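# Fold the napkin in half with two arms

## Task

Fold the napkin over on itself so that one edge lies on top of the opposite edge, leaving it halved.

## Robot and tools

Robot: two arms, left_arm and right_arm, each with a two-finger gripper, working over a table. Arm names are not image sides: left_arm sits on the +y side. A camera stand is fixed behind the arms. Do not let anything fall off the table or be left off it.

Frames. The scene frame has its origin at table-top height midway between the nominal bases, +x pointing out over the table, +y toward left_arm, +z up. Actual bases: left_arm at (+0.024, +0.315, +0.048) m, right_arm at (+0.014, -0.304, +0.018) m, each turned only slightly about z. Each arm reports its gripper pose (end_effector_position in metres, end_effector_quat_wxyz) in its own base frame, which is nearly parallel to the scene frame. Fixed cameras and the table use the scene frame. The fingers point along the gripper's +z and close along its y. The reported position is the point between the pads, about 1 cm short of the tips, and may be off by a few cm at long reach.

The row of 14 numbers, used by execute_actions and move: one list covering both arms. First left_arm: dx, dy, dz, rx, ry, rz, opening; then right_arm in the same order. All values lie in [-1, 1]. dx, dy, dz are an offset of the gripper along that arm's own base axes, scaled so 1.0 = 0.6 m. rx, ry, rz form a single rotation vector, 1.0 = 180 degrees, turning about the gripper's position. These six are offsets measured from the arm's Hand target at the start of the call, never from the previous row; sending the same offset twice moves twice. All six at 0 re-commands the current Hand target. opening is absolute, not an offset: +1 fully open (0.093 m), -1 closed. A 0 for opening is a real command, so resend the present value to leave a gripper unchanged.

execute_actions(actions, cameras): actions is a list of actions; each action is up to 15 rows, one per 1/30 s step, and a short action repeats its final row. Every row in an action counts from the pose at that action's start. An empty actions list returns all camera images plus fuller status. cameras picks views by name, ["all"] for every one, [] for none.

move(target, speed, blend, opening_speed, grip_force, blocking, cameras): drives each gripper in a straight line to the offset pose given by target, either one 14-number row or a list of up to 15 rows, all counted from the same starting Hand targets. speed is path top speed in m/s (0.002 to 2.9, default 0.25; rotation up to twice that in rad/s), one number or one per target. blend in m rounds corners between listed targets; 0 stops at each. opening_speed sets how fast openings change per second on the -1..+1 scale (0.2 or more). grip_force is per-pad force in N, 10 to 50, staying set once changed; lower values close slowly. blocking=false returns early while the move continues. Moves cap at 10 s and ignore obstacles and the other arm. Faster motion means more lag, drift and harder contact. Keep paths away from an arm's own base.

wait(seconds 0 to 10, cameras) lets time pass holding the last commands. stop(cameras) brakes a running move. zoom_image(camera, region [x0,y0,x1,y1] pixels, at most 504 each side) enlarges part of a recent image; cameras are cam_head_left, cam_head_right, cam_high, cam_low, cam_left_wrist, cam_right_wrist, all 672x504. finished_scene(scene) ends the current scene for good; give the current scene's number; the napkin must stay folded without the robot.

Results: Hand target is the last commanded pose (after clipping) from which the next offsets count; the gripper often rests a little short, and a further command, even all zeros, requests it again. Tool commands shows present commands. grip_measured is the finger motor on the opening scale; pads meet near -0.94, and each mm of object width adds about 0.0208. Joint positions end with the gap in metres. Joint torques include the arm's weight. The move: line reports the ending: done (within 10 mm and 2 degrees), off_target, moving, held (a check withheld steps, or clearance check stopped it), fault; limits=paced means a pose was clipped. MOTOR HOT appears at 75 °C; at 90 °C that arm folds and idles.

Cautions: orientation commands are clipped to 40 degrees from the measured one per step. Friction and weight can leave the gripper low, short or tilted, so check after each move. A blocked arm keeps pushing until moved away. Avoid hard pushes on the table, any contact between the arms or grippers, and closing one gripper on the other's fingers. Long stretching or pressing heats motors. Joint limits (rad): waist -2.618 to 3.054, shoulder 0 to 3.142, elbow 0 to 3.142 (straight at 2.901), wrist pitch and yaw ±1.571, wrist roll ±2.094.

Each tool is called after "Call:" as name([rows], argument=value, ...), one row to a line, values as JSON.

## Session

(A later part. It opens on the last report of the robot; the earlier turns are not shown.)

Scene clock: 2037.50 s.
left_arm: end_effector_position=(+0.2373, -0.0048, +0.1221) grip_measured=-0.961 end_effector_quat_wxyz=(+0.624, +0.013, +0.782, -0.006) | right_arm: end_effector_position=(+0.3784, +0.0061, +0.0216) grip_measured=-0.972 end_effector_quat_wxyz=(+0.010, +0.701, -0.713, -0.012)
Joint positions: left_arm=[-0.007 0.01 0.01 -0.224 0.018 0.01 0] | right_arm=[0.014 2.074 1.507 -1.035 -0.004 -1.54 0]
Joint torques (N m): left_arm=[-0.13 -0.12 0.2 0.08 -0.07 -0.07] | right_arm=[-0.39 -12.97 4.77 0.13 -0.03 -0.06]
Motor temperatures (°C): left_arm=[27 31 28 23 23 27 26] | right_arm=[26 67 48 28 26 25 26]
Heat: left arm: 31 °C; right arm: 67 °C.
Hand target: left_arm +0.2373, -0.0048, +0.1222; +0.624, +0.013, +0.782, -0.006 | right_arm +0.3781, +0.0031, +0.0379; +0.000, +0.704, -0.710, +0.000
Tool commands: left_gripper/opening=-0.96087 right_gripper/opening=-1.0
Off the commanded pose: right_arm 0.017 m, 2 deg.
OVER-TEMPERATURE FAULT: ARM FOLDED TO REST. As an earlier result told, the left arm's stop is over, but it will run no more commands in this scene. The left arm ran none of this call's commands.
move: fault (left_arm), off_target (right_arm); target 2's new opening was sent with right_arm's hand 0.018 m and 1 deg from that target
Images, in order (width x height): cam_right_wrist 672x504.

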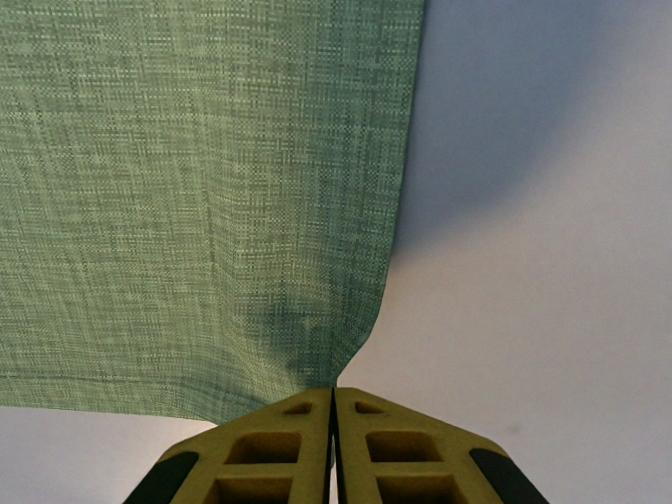

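Call:
move([
  [0,0,0,0,0,0,-1,-0.103,-0.013,0.075,0,0,-0.02,-1],
  [0,0,0,0,0,0,-1,-0.087,-0.02,0.025,0,0,-0.028,-1],
  [0,0,0,0,0,0,-1,-0.06,-0.02,-0.06,0,0,-0.028,-1],
  [0,0,0,0,0,0,-1,-0.06,-0.02,-0.06,0,0,-0.028,-0.2],
  [0,0,0,0,0,0,-1,-0.06,-0.02,0.1,0,0,-0.028,-0.2],
], speed=[0.13, 0.1, 0.1, 0.1, 0.12], blend=[0.015, 0.015, 0, 0, 0], cameras=["cam_right_wrist"])

Call:
move(target=[0,0,0,0,0,0,-1,-0.18,0.1,0.1,0,0,0,-0.2], speed=0.3, cameras=["cam_high", "cam_head_left"])

Call:
zoom_image(camera="cam_high", region=[190, 180, 450, 340])

Call:
zoom_image(camera="cam_head_left", region=[285, 230, 475, 350])

Scene clock: 2057.83 s.
left_arm: end_effector_position=(+0.2373, -0.0048, +0.1221) grip_measured=-0.961 end_effector_quat_wxyz=(+0.624, +0.013, +0.782, -0.006) | right_arm: end_effector_position=(+0.3334, -0.0064, +0.0761) grip_measured=-0.202 end_effector_quat_wxyz=(+0.022, +0.679, -0.734, -0.024)
Joint positions: left_arm=[-0.007 0.01 0.01 -0.224 0.018 0.01 0] | right_arm=[-0.021 1.884 1.457 -1.209 -0.004 -1.514 0.036]
Joint torques (N m): left_arm=[-0.09 -0.14 0.2 0.08 -0.07 -0.08] | right_arm=[-0.36 -11.14 8.17 0.03 -0.05 0.21]
Motor temperatures (°C): left_arm=[27 31 28 23 23 27 26] | right_arm=[26 71 46 28 26 25 26]
Heat: left arm: 31 °C; right arm: 71 °C.
Hand target: left_arm +0.2373, -0.0048, +0.1222; +0.624, +0.013, +0.782, -0.006 | right_arm +0.3421, -0.0090, +0.0980; +0.000, +0.672, -0.740, +0.000
Tool commands: left_gripper/opening=-0.96087 right_gripper/opening=-0.2
Off the commanded pose: right_arm 0.024 m, 4 deg.
OVER-TEMPERATURE FAULT: ARM FOLDED TO REST. As an earlier result told, the left arm's stop is over, but it will run no more commands in this scene. The left arm ran none of this call's commands.
move: fault (left_arm), off_target (right_arm)
Images, in order (width x height): cam_right_wrist 672x504.

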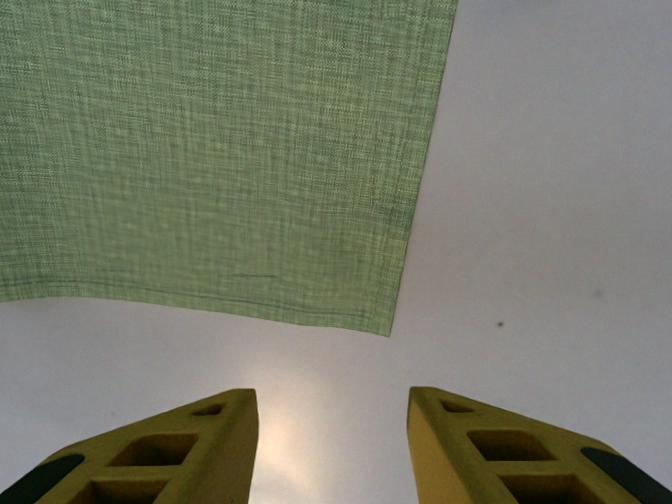

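Scene clock: 2059.17 s.
left_arm: end_effector_position=(+0.2373, -0.0048, +0.1221) grip_measured=-0.961 end_effector_quat_wxyz=(+0.624, +0.013, +0.782, -0.006) | right_arm: end_effector_position=(+0.2400, +0.0519, +0.1570) grip_measured=-0.202 end_effector_quat_wxyz=(-0.002, +0.676, -0.737, -0.001)
Joint positions: left_arm=[-0.007 0.01 0.01 -0.224 0.018 0.01 0] | right_arm=[0.21 1.471 1.323 -1.42 -0.004 -1.274 0.036]
Joint torques (N m): left_arm=[-0.13 -0.14 0.17 0.08 -0.07 -0.08] | right_arm=[0.39 -6.02 4.53 0.26 -0.04 0.22]
Motor temperatures (°C): left_arm=[27 31 28 23 23 27 26] | right_arm=[26 71 46 28 26 25 26]
Heat: left arm: 31 °C; right arm: 71 °C.
Hand target: left_arm +0.2373, -0.0048, +0.1222; +0.624, +0.013, +0.782, -0.006 | right_arm +0.2341, +0.0510, +0.1580; +0.000, +0.672, -0.740, +0.000
Tool commands: left_gripper/opening=-0.96087 right_gripper/opening=-0.2
Off the commanded pose: right_arm 0.006 m, 1 deg.
OVER-TEMPERATURE FAULT: ARM FOLDED TO REST. As an earlier result told, the left arm's stop is over, but it will run no more commands in this scene. The left arm ran none of this call's commands.
move: fault (left_arm)
Images, in order (width x height): cam_head_left 672x504, cam_high 672x504.

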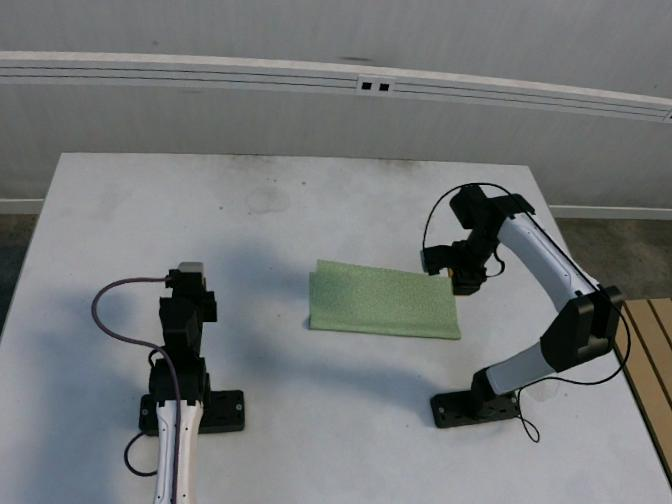

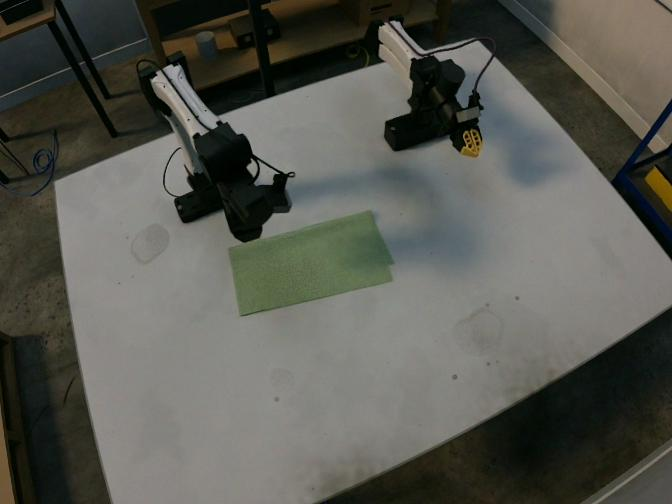

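Scaled by 1.938 from the camera's 672x504 image, which has a finer 960x720 frame.

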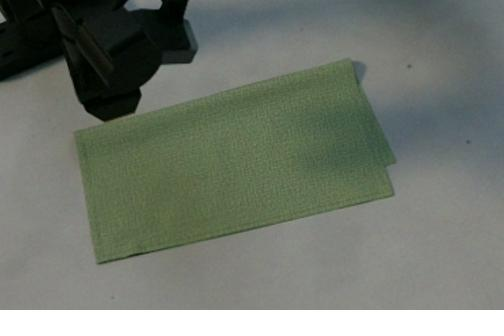

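Scaled by 2.653 from the camera's 672x504 image, which has a finer 960x720 frame.

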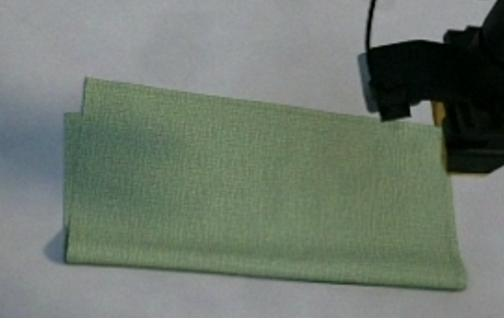

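Call:
move(target=[0,0,0,0,0,0,-1,0.266,0.215,-0.18,0,0,-0.028,-0.3], speed=0.25, cameras=["cam_right_wrist"])

Scene clock: 2090.43 s.
left_arm: end_effector_position=(+0.2373, -0.0048, +0.1221) grip_measured=-0.961 end_effector_quat_wxyz=(+0.624, +0.013, +0.782, -0.006) | right_arm: end_effector_position=(+0.3873, +0.1767, +0.0474) grip_measured=-0.298 end_effector_quat_wxyz=(-0.005, -0.644, +0.765, +0.003)
Joint positions: left_arm=[-0.007 0.01 0.01 -0.224 0.018 0.01 0] | right_arm=[0.427 2.215 1.836 -1.203 -0.004 -0.972 0.031]
Joint torques (N m): left_arm=[-0.12 -0.16 0.2 0.07 -0.07 -0.07] | right_arm=[0.25 -9.01 8.49 0.21 -0.04 0.18]
Motor temperatures (°C): left_arm=[27 31 28 23 23 27 26] | right_arm=[26 64 45 28 26 25 26]
Heat: left arm: 31 °C; right arm: 64 °C.
Hand target: left_arm +0.2373, -0.0048, +0.1222; +0.624, +0.013, +0.782, -0.006 | right_arm +0.3937, +0.1801, +0.0499; +0.000, -0.639, +0.769, +0.000
Tool commands: left_gripper/opening=-0.96087 right_gripper/opening=-0.3
Off the commanded pose: right_arm 0.008 m, 1 deg.
OVER-TEMPERATURE FAULT: ARM FOLDED TO REST. As an earlier result told, the left arm's stop is over, but it will run no more commands in this scene. The left arm ran none of this call's commands.
move: fault (left_arm)
Images, in order (width x height): cam_right_wrist 672x504.

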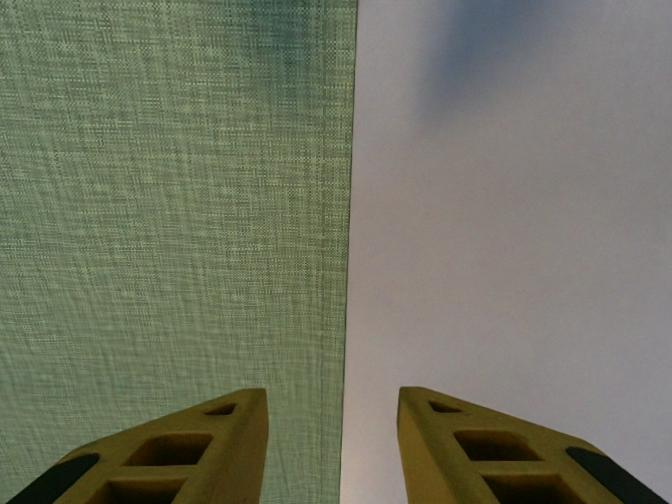

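Call:
move([
  [0,0,0,0,0,0,-1,0,0,-0.118,0,0,0,-0.3],
  [0,0,0,0,0,0,-1,0,0,-0.118,0,0,0,-1],
  [0,0,0,0,0,0,-1,0,0,-0.03,0,0,0,-1],
], speed=[0.12, 0.1, 0.12], opening_speed=0.8, cameras=["cam_right_wrist"])

Call:
move([
  [0,0,0,0,0,0,-1,-0.098,0.018,0.083,0,0,0.015,-1],
  [0,0,0,0,0,0,-1,-0.085,0.016,0.033,0,0,0.028,-1],
  [0,0,0,0,0,0,-1,-0.06,0.0117,-0.05,0,0,0.028,-1],
  [0,0,0,0,0,0,-1,-0.06,0.0117,-0.05,0,0,0.028,-0.2],
  [0,0,0,0,0,0,-1,-0.06,0.0117,0.108,0,0,0.028,-0.2],
], speed=[0.13, 0.1, 0.1, 0.1, 0.12], blend=[0.015, 0.015, 0, 0, 0], cameras=["cam_right_wrist"])

Call:
move(target=[0,0,0,0,0,0,-1,-0.2,-0.2,0.1,0,0,0,-0.2], speed=0.3, cameras=["cam_high", "cam_head_left"])

Call:
zoom_image(camera="cam_high", region=[190, 180, 450, 340])

Call:
zoom_image(camera="cam_head_left", region=[285, 230, 475, 350])

Scene clock: 2114.67 s.
left_arm: end_effector_position=(+0.2373, -0.0048, +0.1221) grip_measured=-0.961 end_effector_quat_wxyz=(+0.624, +0.013, +0.782, -0.006) | right_arm: end_effector_position=(+0.3833, +0.1755, +0.0115) grip_measured=-0.972 end_effector_quat_wxyz=(-0.026, -0.643, +0.765, +0.009)
Joint positions: left_arm=[-0.007 0.01 0.01 -0.224 0.018 0.01 0] | right_arm=[0.428 2.271 1.783 -1.137 -0.003 -0.969 0]
Joint torques (N m): left_arm=[-0.09 -0.16 0.21 0.08 -0.06 -0.08] | right_arm=[0.12 -12.9 8.23 0.09 -0.05 0.19]
Motor temperatures (°C): left_arm=[27 31 28 23 23 27 26] | right_arm=[26 67 46 27 26 25 26]
Heat: left arm: 31 °C; right arm: 67 °C.
Hand target: left_arm +0.2373, -0.0048, +0.1222; +0.624, +0.013, +0.782, -0.006 | right_arm +0.3937, +0.1801, +0.0319; +0.000, -0.639, +0.769, +0.000
Tool commands: left_gripper/opening=-0.96087 right_gripper/opening=-1.0
Off the commanded pose: right_arm 0.023 m, 3 deg.
OVER-TEMPERATURE FAULT: ARM FOLDED TO REST. As an earlier result told, the left arm's stop is over, but it will run no more commands in this scene. The left arm ran none of this call's commands.
move: fault (left_arm), off_target (right_arm); target 2's new opening was sent with right_arm's hand 0.019 m and 1 deg from that target
Images, in order (width x height): cam_right_wrist 672x504.

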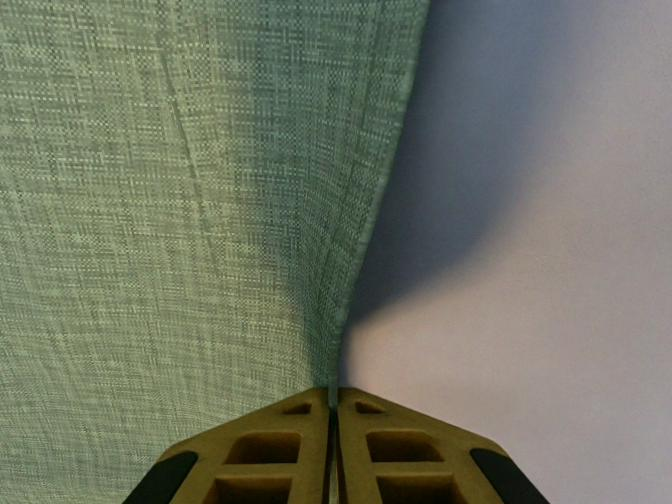

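Scene clock: 2118.90 s.
left_arm: end_effector_position=(+0.2373, -0.0048, +0.1221) grip_measured=-0.961 end_effector_quat_wxyz=(+0.624, +0.013, +0.782, -0.006) | right_arm: end_effector_position=(+0.3481, +0.1850, +0.0677) grip_measured=-0.202 end_effector_quat_wxyz=(-0.037, -0.668, +0.743, +0.011)
Joint positions: left_arm=[-0.007 0.01 0.01 -0.224 0.018 0.01 0] | right_arm=[0.487 2.14 1.795 -1.303 -0.003 -0.978 0.036]
Joint torques (N m): left_arm=[-0.14 -0.13 0.24 0.08 -0.07 -0.08] | right_arm=[-0.31 -14.04 8.28 0.07 -0.04 -0.05]
Motor temperatures (°C): left_arm=[27 30 28 23 23 27 26] | right_arm=[26 68 46 27 26 25 26]
Heat: left arm: 30 °C; right arm: 68 °C.
Hand target: left_arm +0.2373, -0.0048, +0.1222; +0.624, +0.013, +0.782, -0.006 | right_arm +0.3577, +0.1872, +0.0968; +0.000, -0.672, +0.740, +0.000
Tool commands: left_gripper/opening=-0.96087 right_gripper/opening=-0.2
Off the commanded pose: right_arm 0.031 m, 4 deg.
OVER-TEMPERATURE FAULT: ARM FOLDED TO REST. As an earlier result told, the left arm's stop is over, but it will run no more commands in this scene. The left arm ran none of this call's commands.
move: fault (left_arm), off_target (right_arm)
Images, in order (width x height): cam_right_wrist 672x504.

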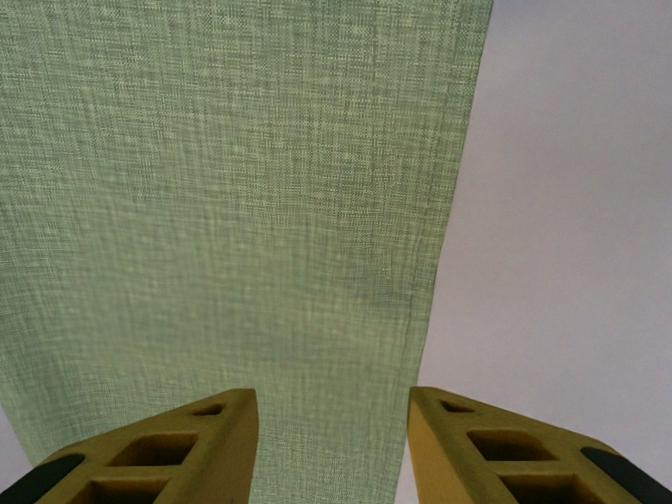

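Scene clock: 2120.33 s.
left_arm: end_effector_position=(+0.2373, -0.0048, +0.1221) grip_measured=-0.961 end_effector_quat_wxyz=(+0.624, +0.013, +0.782, -0.006) | right_arm: end_effector_position=(+0.2433, +0.0705, +0.1561) grip_measured=-0.202 end_effector_quat_wxyz=(+0.002, -0.668, +0.744, +0.000)
Joint positions: left_arm=[-0.007 0.01 0.01 -0.224 0.018 0.01 0] | right_arm=[0.28 1.499 1.345 -1.413 -0.003 -1.184 0.036]
Joint torques (N m): left_arm=[-0.1 -0.13 0.23 0.07 -0.07 -0.08] | right_arm=[-0.31 -6.35 4.34 0.25 -0.06 -0.11]
Motor temperatures (°C): left_arm=[27 30 28 23 23 27 26] | right_arm=[26 68 46 27 26 25 26]
Heat: left arm: 30 °C; right arm: 68 °C.
Hand target: left_arm +0.2373, -0.0048, +0.1222; +0.624, +0.013, +0.782, -0.006 | right_arm +0.2377, +0.0671, +0.1568; +0.000, -0.672, +0.740, +0.000
Tool commands: left_gripper/opening=-0.96087 right_gripper/opening=-0.2
Off the commanded pose: right_arm 0.007 m, 1 deg.
OVER-TEMPERATURE FAULT: ARM FOLDED TO REST. As an earlier result told, the left arm's stop is over, but it will run no more commands in this scene. The left arm ran none of this call's commands.
move: fault (left_arm)
Images, in order (width x height): cam_head_left 672x504, cam_high 672x504.

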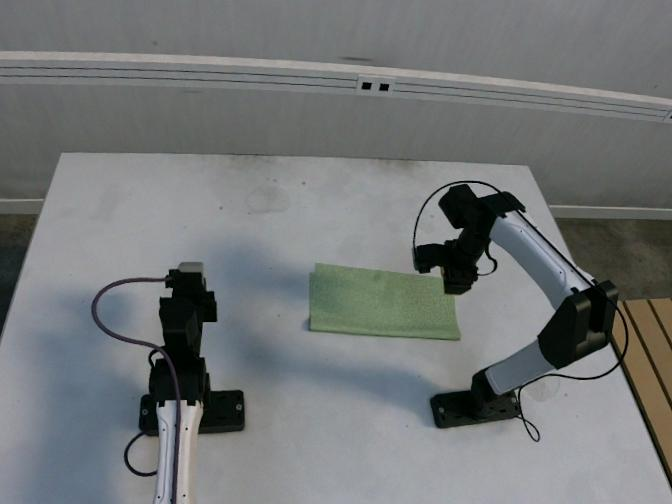

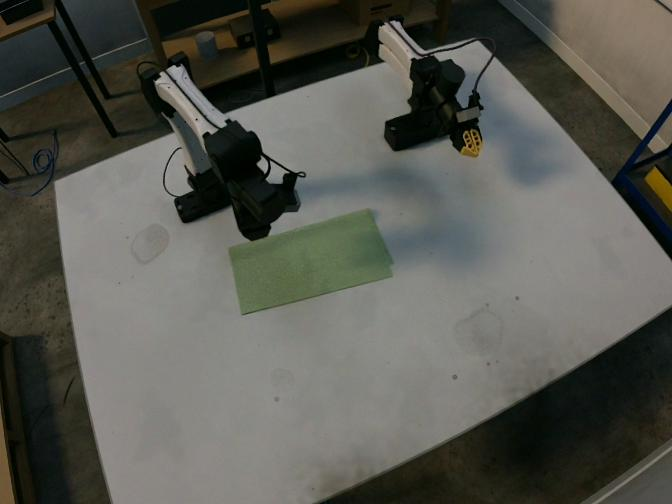

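Scaled by 1.938 from the camera's 672x504 image, which has a finer 960x720 frame.

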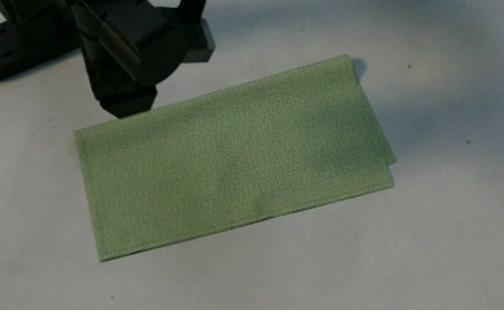

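Scaled by 2.653 from the camera's 672x504 image, which has a finer 960x720 frame.

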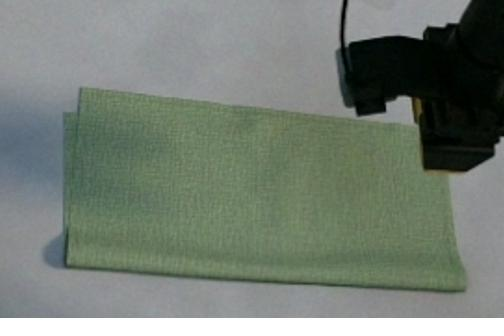

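Call:
move(target=[0,0,0,0,0,0,-1,0.247,0.224,-0.178,0,0,-0.03,-0.3], speed=0.25, cameras=["cam_right_wrist"])

Scene clock: 2140.20 s.
left_arm: end_effector_position=(+0.2373, -0.0048, +0.1221) grip_measured=-0.961 end_effector_quat_wxyz=(+0.624, +0.013, +0.782, -0.006) | right_arm: end_effector_position=(+0.3796, +0.1978, +0.0474) grip_measured=-0.298 end_effector_quat_wxyz=(-0.005, -0.641, +0.767, +0.003)
Joint positions: left_arm=[-0.007 0.01 0.01 -0.224 0.018 0.01 0] | right_arm=[0.479 2.226 1.854 -1.21 -0.003 -0.913 0.031]
Joint torques (N m): left_arm=[-0.08 -0.12 0.18 0.07 -0.06 -0.08] | right_arm=[0.24 -9.09 8.54 0.21 -0.05 0.19]
Motor temperatures (°C): left_arm=[27 30 28 23 23 27 26] | right_arm=[26 64 46 27 26 25 26]
Heat: left arm: 30 °C; right arm: 64 °C.
Hand target: left_arm +0.2373, -0.0048, +0.1222; +0.624, +0.013, +0.782, -0.006 | right_arm +0.3858, +0.2015, +0.0500; +0.000, -0.637, +0.771, +0.000
Tool commands: left_gripper/opening=-0.96087 right_gripper/opening=-0.3
Off the commanded pose: right_arm 0.008 m, 1 deg.
OVER-TEMPERATURE FAULT: ARM FOLDED TO REST. As an earlier result told, the left arm's stop is over, but it will run no more commands in this scene. The left arm ran none of this call's commands.
move: fault (left_arm)
Images, in order (width x height): cam_right_wrist 672x504.

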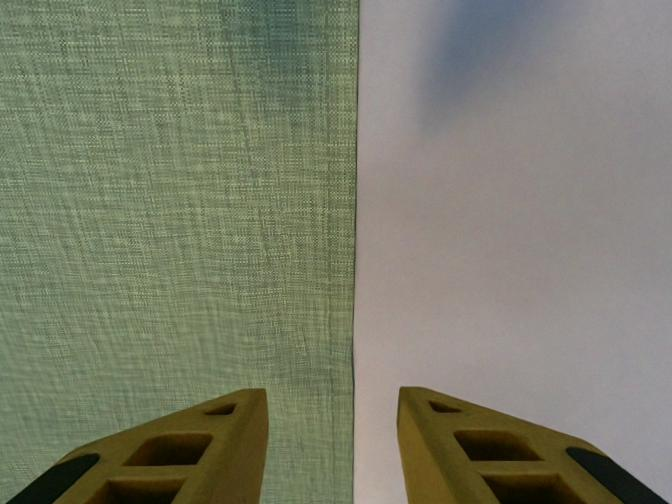

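Call:
move([
  [0,0,0,0,0,0,-1,0.0025,0,-0.118,0,0,0,-0.3],
  [0,0,0,0,0,0,-1,0.0025,0,-0.118,0,0,0,-1],
  [0,0,0,0,0,0,-1,0,0,-0.03,0,0,0,-1],
], speed=[0.12, 0.1, 0.12], opening_speed=0.8, cameras=["cam_right_wrist"])

Call:
move([
  [0,0,0,0,0,0,-1,-0.139,0.026,0.1,0,0,0.015,-1],
  [0,0,0,0,0,0,-1,-0.115,0.0215,0.033,0,0,0.028,-1],
  [0,0,0,0,0,0,-1,-0.08,0.015,-0.05,0,0,0.028,-1],
  [0,0,0,0,0,0,-1,-0.08,0.015,-0.05,0,0,0.028,-0.2],
  [0,0,0,0,0,0,-1,-0.08,0.015,0.108,0,0,0.028,-0.2],
], speed=[0.13, 0.1, 0.1, 0.1, 0.12], blend=[0.015, 0.015, 0, 0, 0], cameras=["cam_right_wrist"])

Call:
move(target=[0,0,0,0,0,0,-1,-0.2,-0.2,0.1,0,0,0,-0.2], speed=0.3, cameras=["cam_high", "cam_head_left"])

Call:
zoom_image(camera="cam_high", region=[190, 180, 450, 340])

Call:
zoom_image(camera="cam_head_left", region=[285, 230, 475, 350])

Scene clock: 2163.90 s.
left_arm: end_effector_position=(+0.2373, -0.0048, +0.1221) grip_measured=-0.961 end_effector_quat_wxyz=(+0.624, +0.013, +0.782, -0.006) | right_arm: end_effector_position=(+0.3751, +0.1966, +0.0097) grip_measured=-0.972 end_effector_quat_wxyz=(-0.027, -0.641, +0.767, +0.011)
Joint positions: left_arm=[-0.007 0.01 0.01 -0.224 0.018 0.01 0] | right_arm=[0.479 2.285 1.799 -1.143 -0.009 -0.912 0]
Joint torques (N m): left_arm=[-0.13 -0.18 0.2 0.07 -0.06 -0.07] | right_arm=[0.24 -13.31 8.23 0.11 0 0.25]
Motor temperatures (°C): left_arm=[27 30 28 23 23 27 26] | right_arm=[26 66 48 27 26 25 26]
Heat: left arm: 30 °C; right arm: 66 °C.
Hand target: left_arm +0.2373, -0.0048, +0.1222; +0.624, +0.013, +0.782, -0.006 | right_arm +0.3859, +0.2015, +0.0320; +0.000, -0.637, +0.771, +0.000
Tool commands: left_gripper/opening=-0.96087 right_gripper/opening=-1.0
Off the commanded pose: right_arm 0.025 m, 3 deg.
OVER-TEMPERATURE FAULT: ARM FOLDED TO REST. As an earlier result told, the left arm's stop is over, but it will run no more commands in this scene. The left arm ran none of this call's commands.
move: fault (left_arm), off_target (right_arm); target 2's new opening was sent with right_arm's hand 0.018 m and 1 deg from that target
Images, in order (width x height): cam_right_wrist 672x504.

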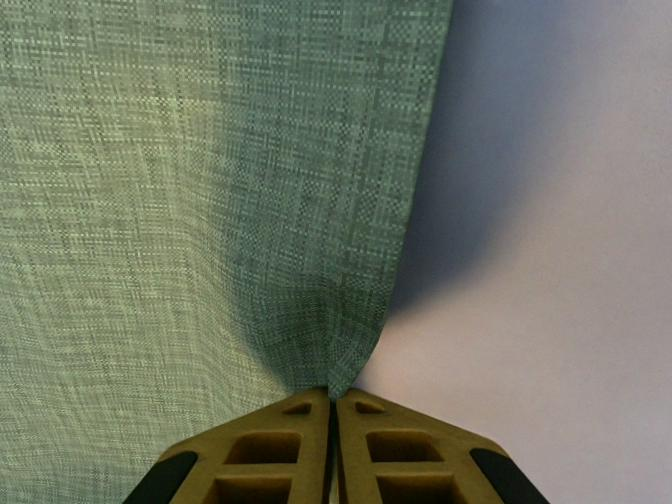

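Scene clock: 2168.40 s.
left_arm: end_effector_position=(+0.2373, -0.0048, +0.1221) grip_measured=-0.961 end_effector_quat_wxyz=(+0.624, +0.013, +0.782, -0.006) | right_arm: end_effector_position=(+0.3283, +0.2081, +0.0687) grip_measured=-0.202 end_effector_quat_wxyz=(-0.037, -0.665, +0.746, +0.011)
Joint positions: left_arm=[-0.007 0.01 0.01 -0.224 0.018 0.01 0] | right_arm=[0.561 2.115 1.76 -1.292 -0.009 -0.897 0.036]
Joint torques (N m): left_arm=[-0.13 -0.14 0.18 0.08 -0.06 -0.07] | right_arm=[-0.2 -13.75 8.24 0.07 0.02 -0.06]
Motor temperatures (°C): left_arm=[27 30 28 23 23 27 26] | right_arm=[26 68 48 27 26 25 26]
Heat: left arm: 30 °C; right arm: 68 °C.
Hand target: left_arm +0.2373, -0.0048, +0.1222; +0.624, +0.013, +0.782, -0.006 | right_arm +0.3379, +0.2105, +0.0968; +0.000, -0.670, +0.743, +0.000
Tool commands: left_gripper/opening=-0.96087 right_gripper/opening=-0.2
Off the commanded pose: right_arm 0.030 m, 4 deg.
OVER-TEMPERATURE FAULT: ARM FOLDED TO REST. As an earlier result told, the left arm's stop is over, but it will run no more commands in this scene. The left arm ran none of this call's commands.
move: fault (left_arm), off_target (right_arm)
Images, in order (width x height): cam_right_wrist 672x504.

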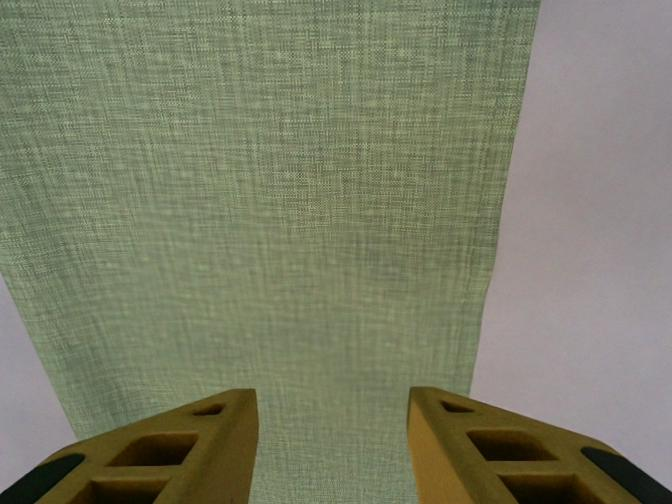

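Scene clock: 2169.80 s.
left_arm: end_effector_position=(+0.2373, -0.0048, +0.1221) grip_measured=-0.961 end_effector_quat_wxyz=(+0.624, +0.013, +0.782, -0.006) | right_arm: end_effector_position=(+0.2226, +0.0954, +0.1568) grip_measured=-0.202 end_effector_quat_wxyz=(+0.004, -0.666, +0.746, +0.003)
Joint positions: left_arm=[-0.007 0.01 0.01 -0.224 0.018 0.01 0] | right_arm=[0.399 1.455 1.308 -1.418 -0.008 -1.059 0.036]
Joint torques (N m): left_arm=[-0.1 -0.13 0.23 0.08 -0.06 -0.07] | right_arm=[-0.34 -5.81 4.34 0.26 0 -0.06]
Motor temperatures (°C): left_arm=[27 30 28 23 23 27 26] | right_arm=[26 68 47 27 26 25 26]
Heat: left arm: 30 °C; right arm: 68 °C.
Hand target: left_arm +0.2373, -0.0048, +0.1222; +0.624, +0.013, +0.782, -0.006 | right_arm +0.2179, +0.0905, +0.1568; +0.000, -0.670, +0.742, +0.000
Tool commands: left_gripper/opening=-0.96087 right_gripper/opening=-0.2
Off the commanded pose: right_arm 0.007 m, 1 deg.
OVER-TEMPERATURE FAULT: ARM FOLDED TO REST. As an earlier result told, the left arm's stop is over, but it will run no more commands in this scene. The left arm ran none of this call's commands.
move: fault (left_arm)
Images, in order (width x height): cam_head_left 672x504, cam_high 672x504.

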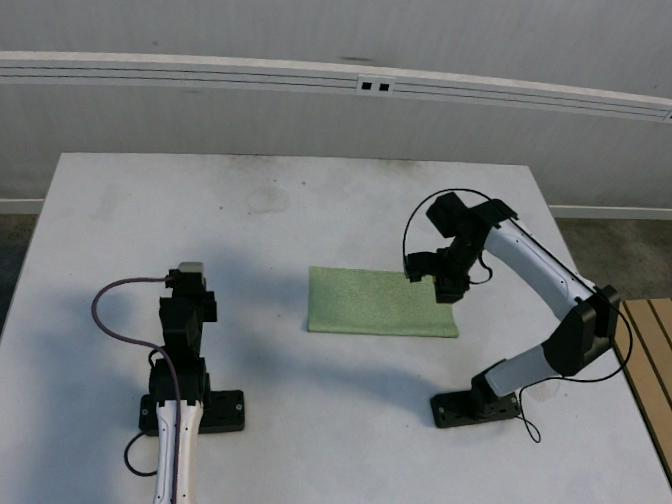

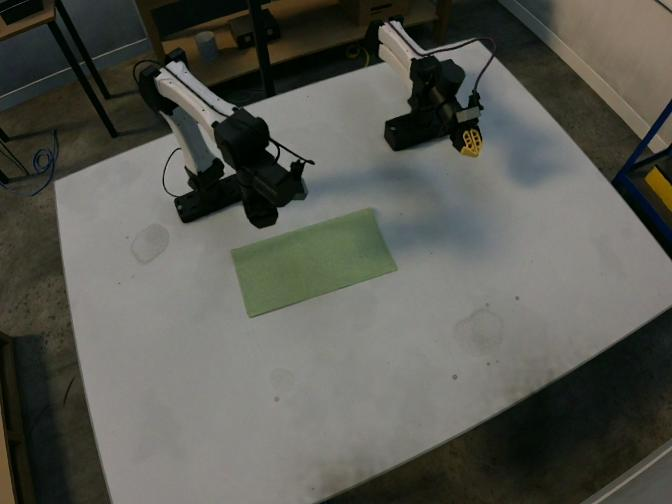

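Scaled by 1.938 from the camera's 672x504 image, which has a finer 960x720 frame.

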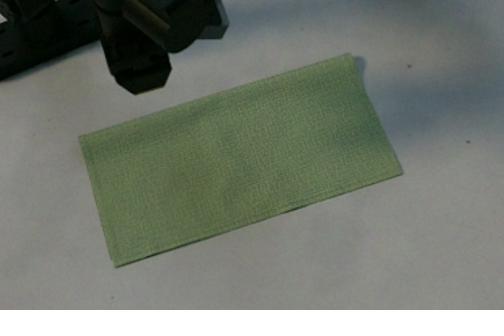

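Scaled by 2.653 from the camera's 672x504 image, which has a finer 960x720 frame.

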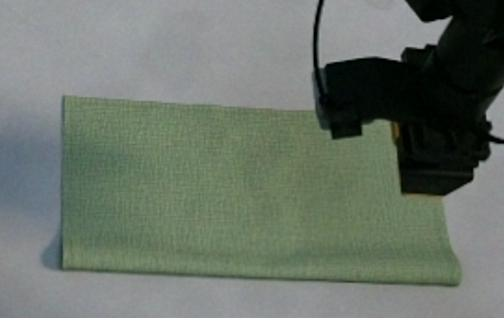

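Call:
finished_scene(scene=1)

The scene is finished: the task was done.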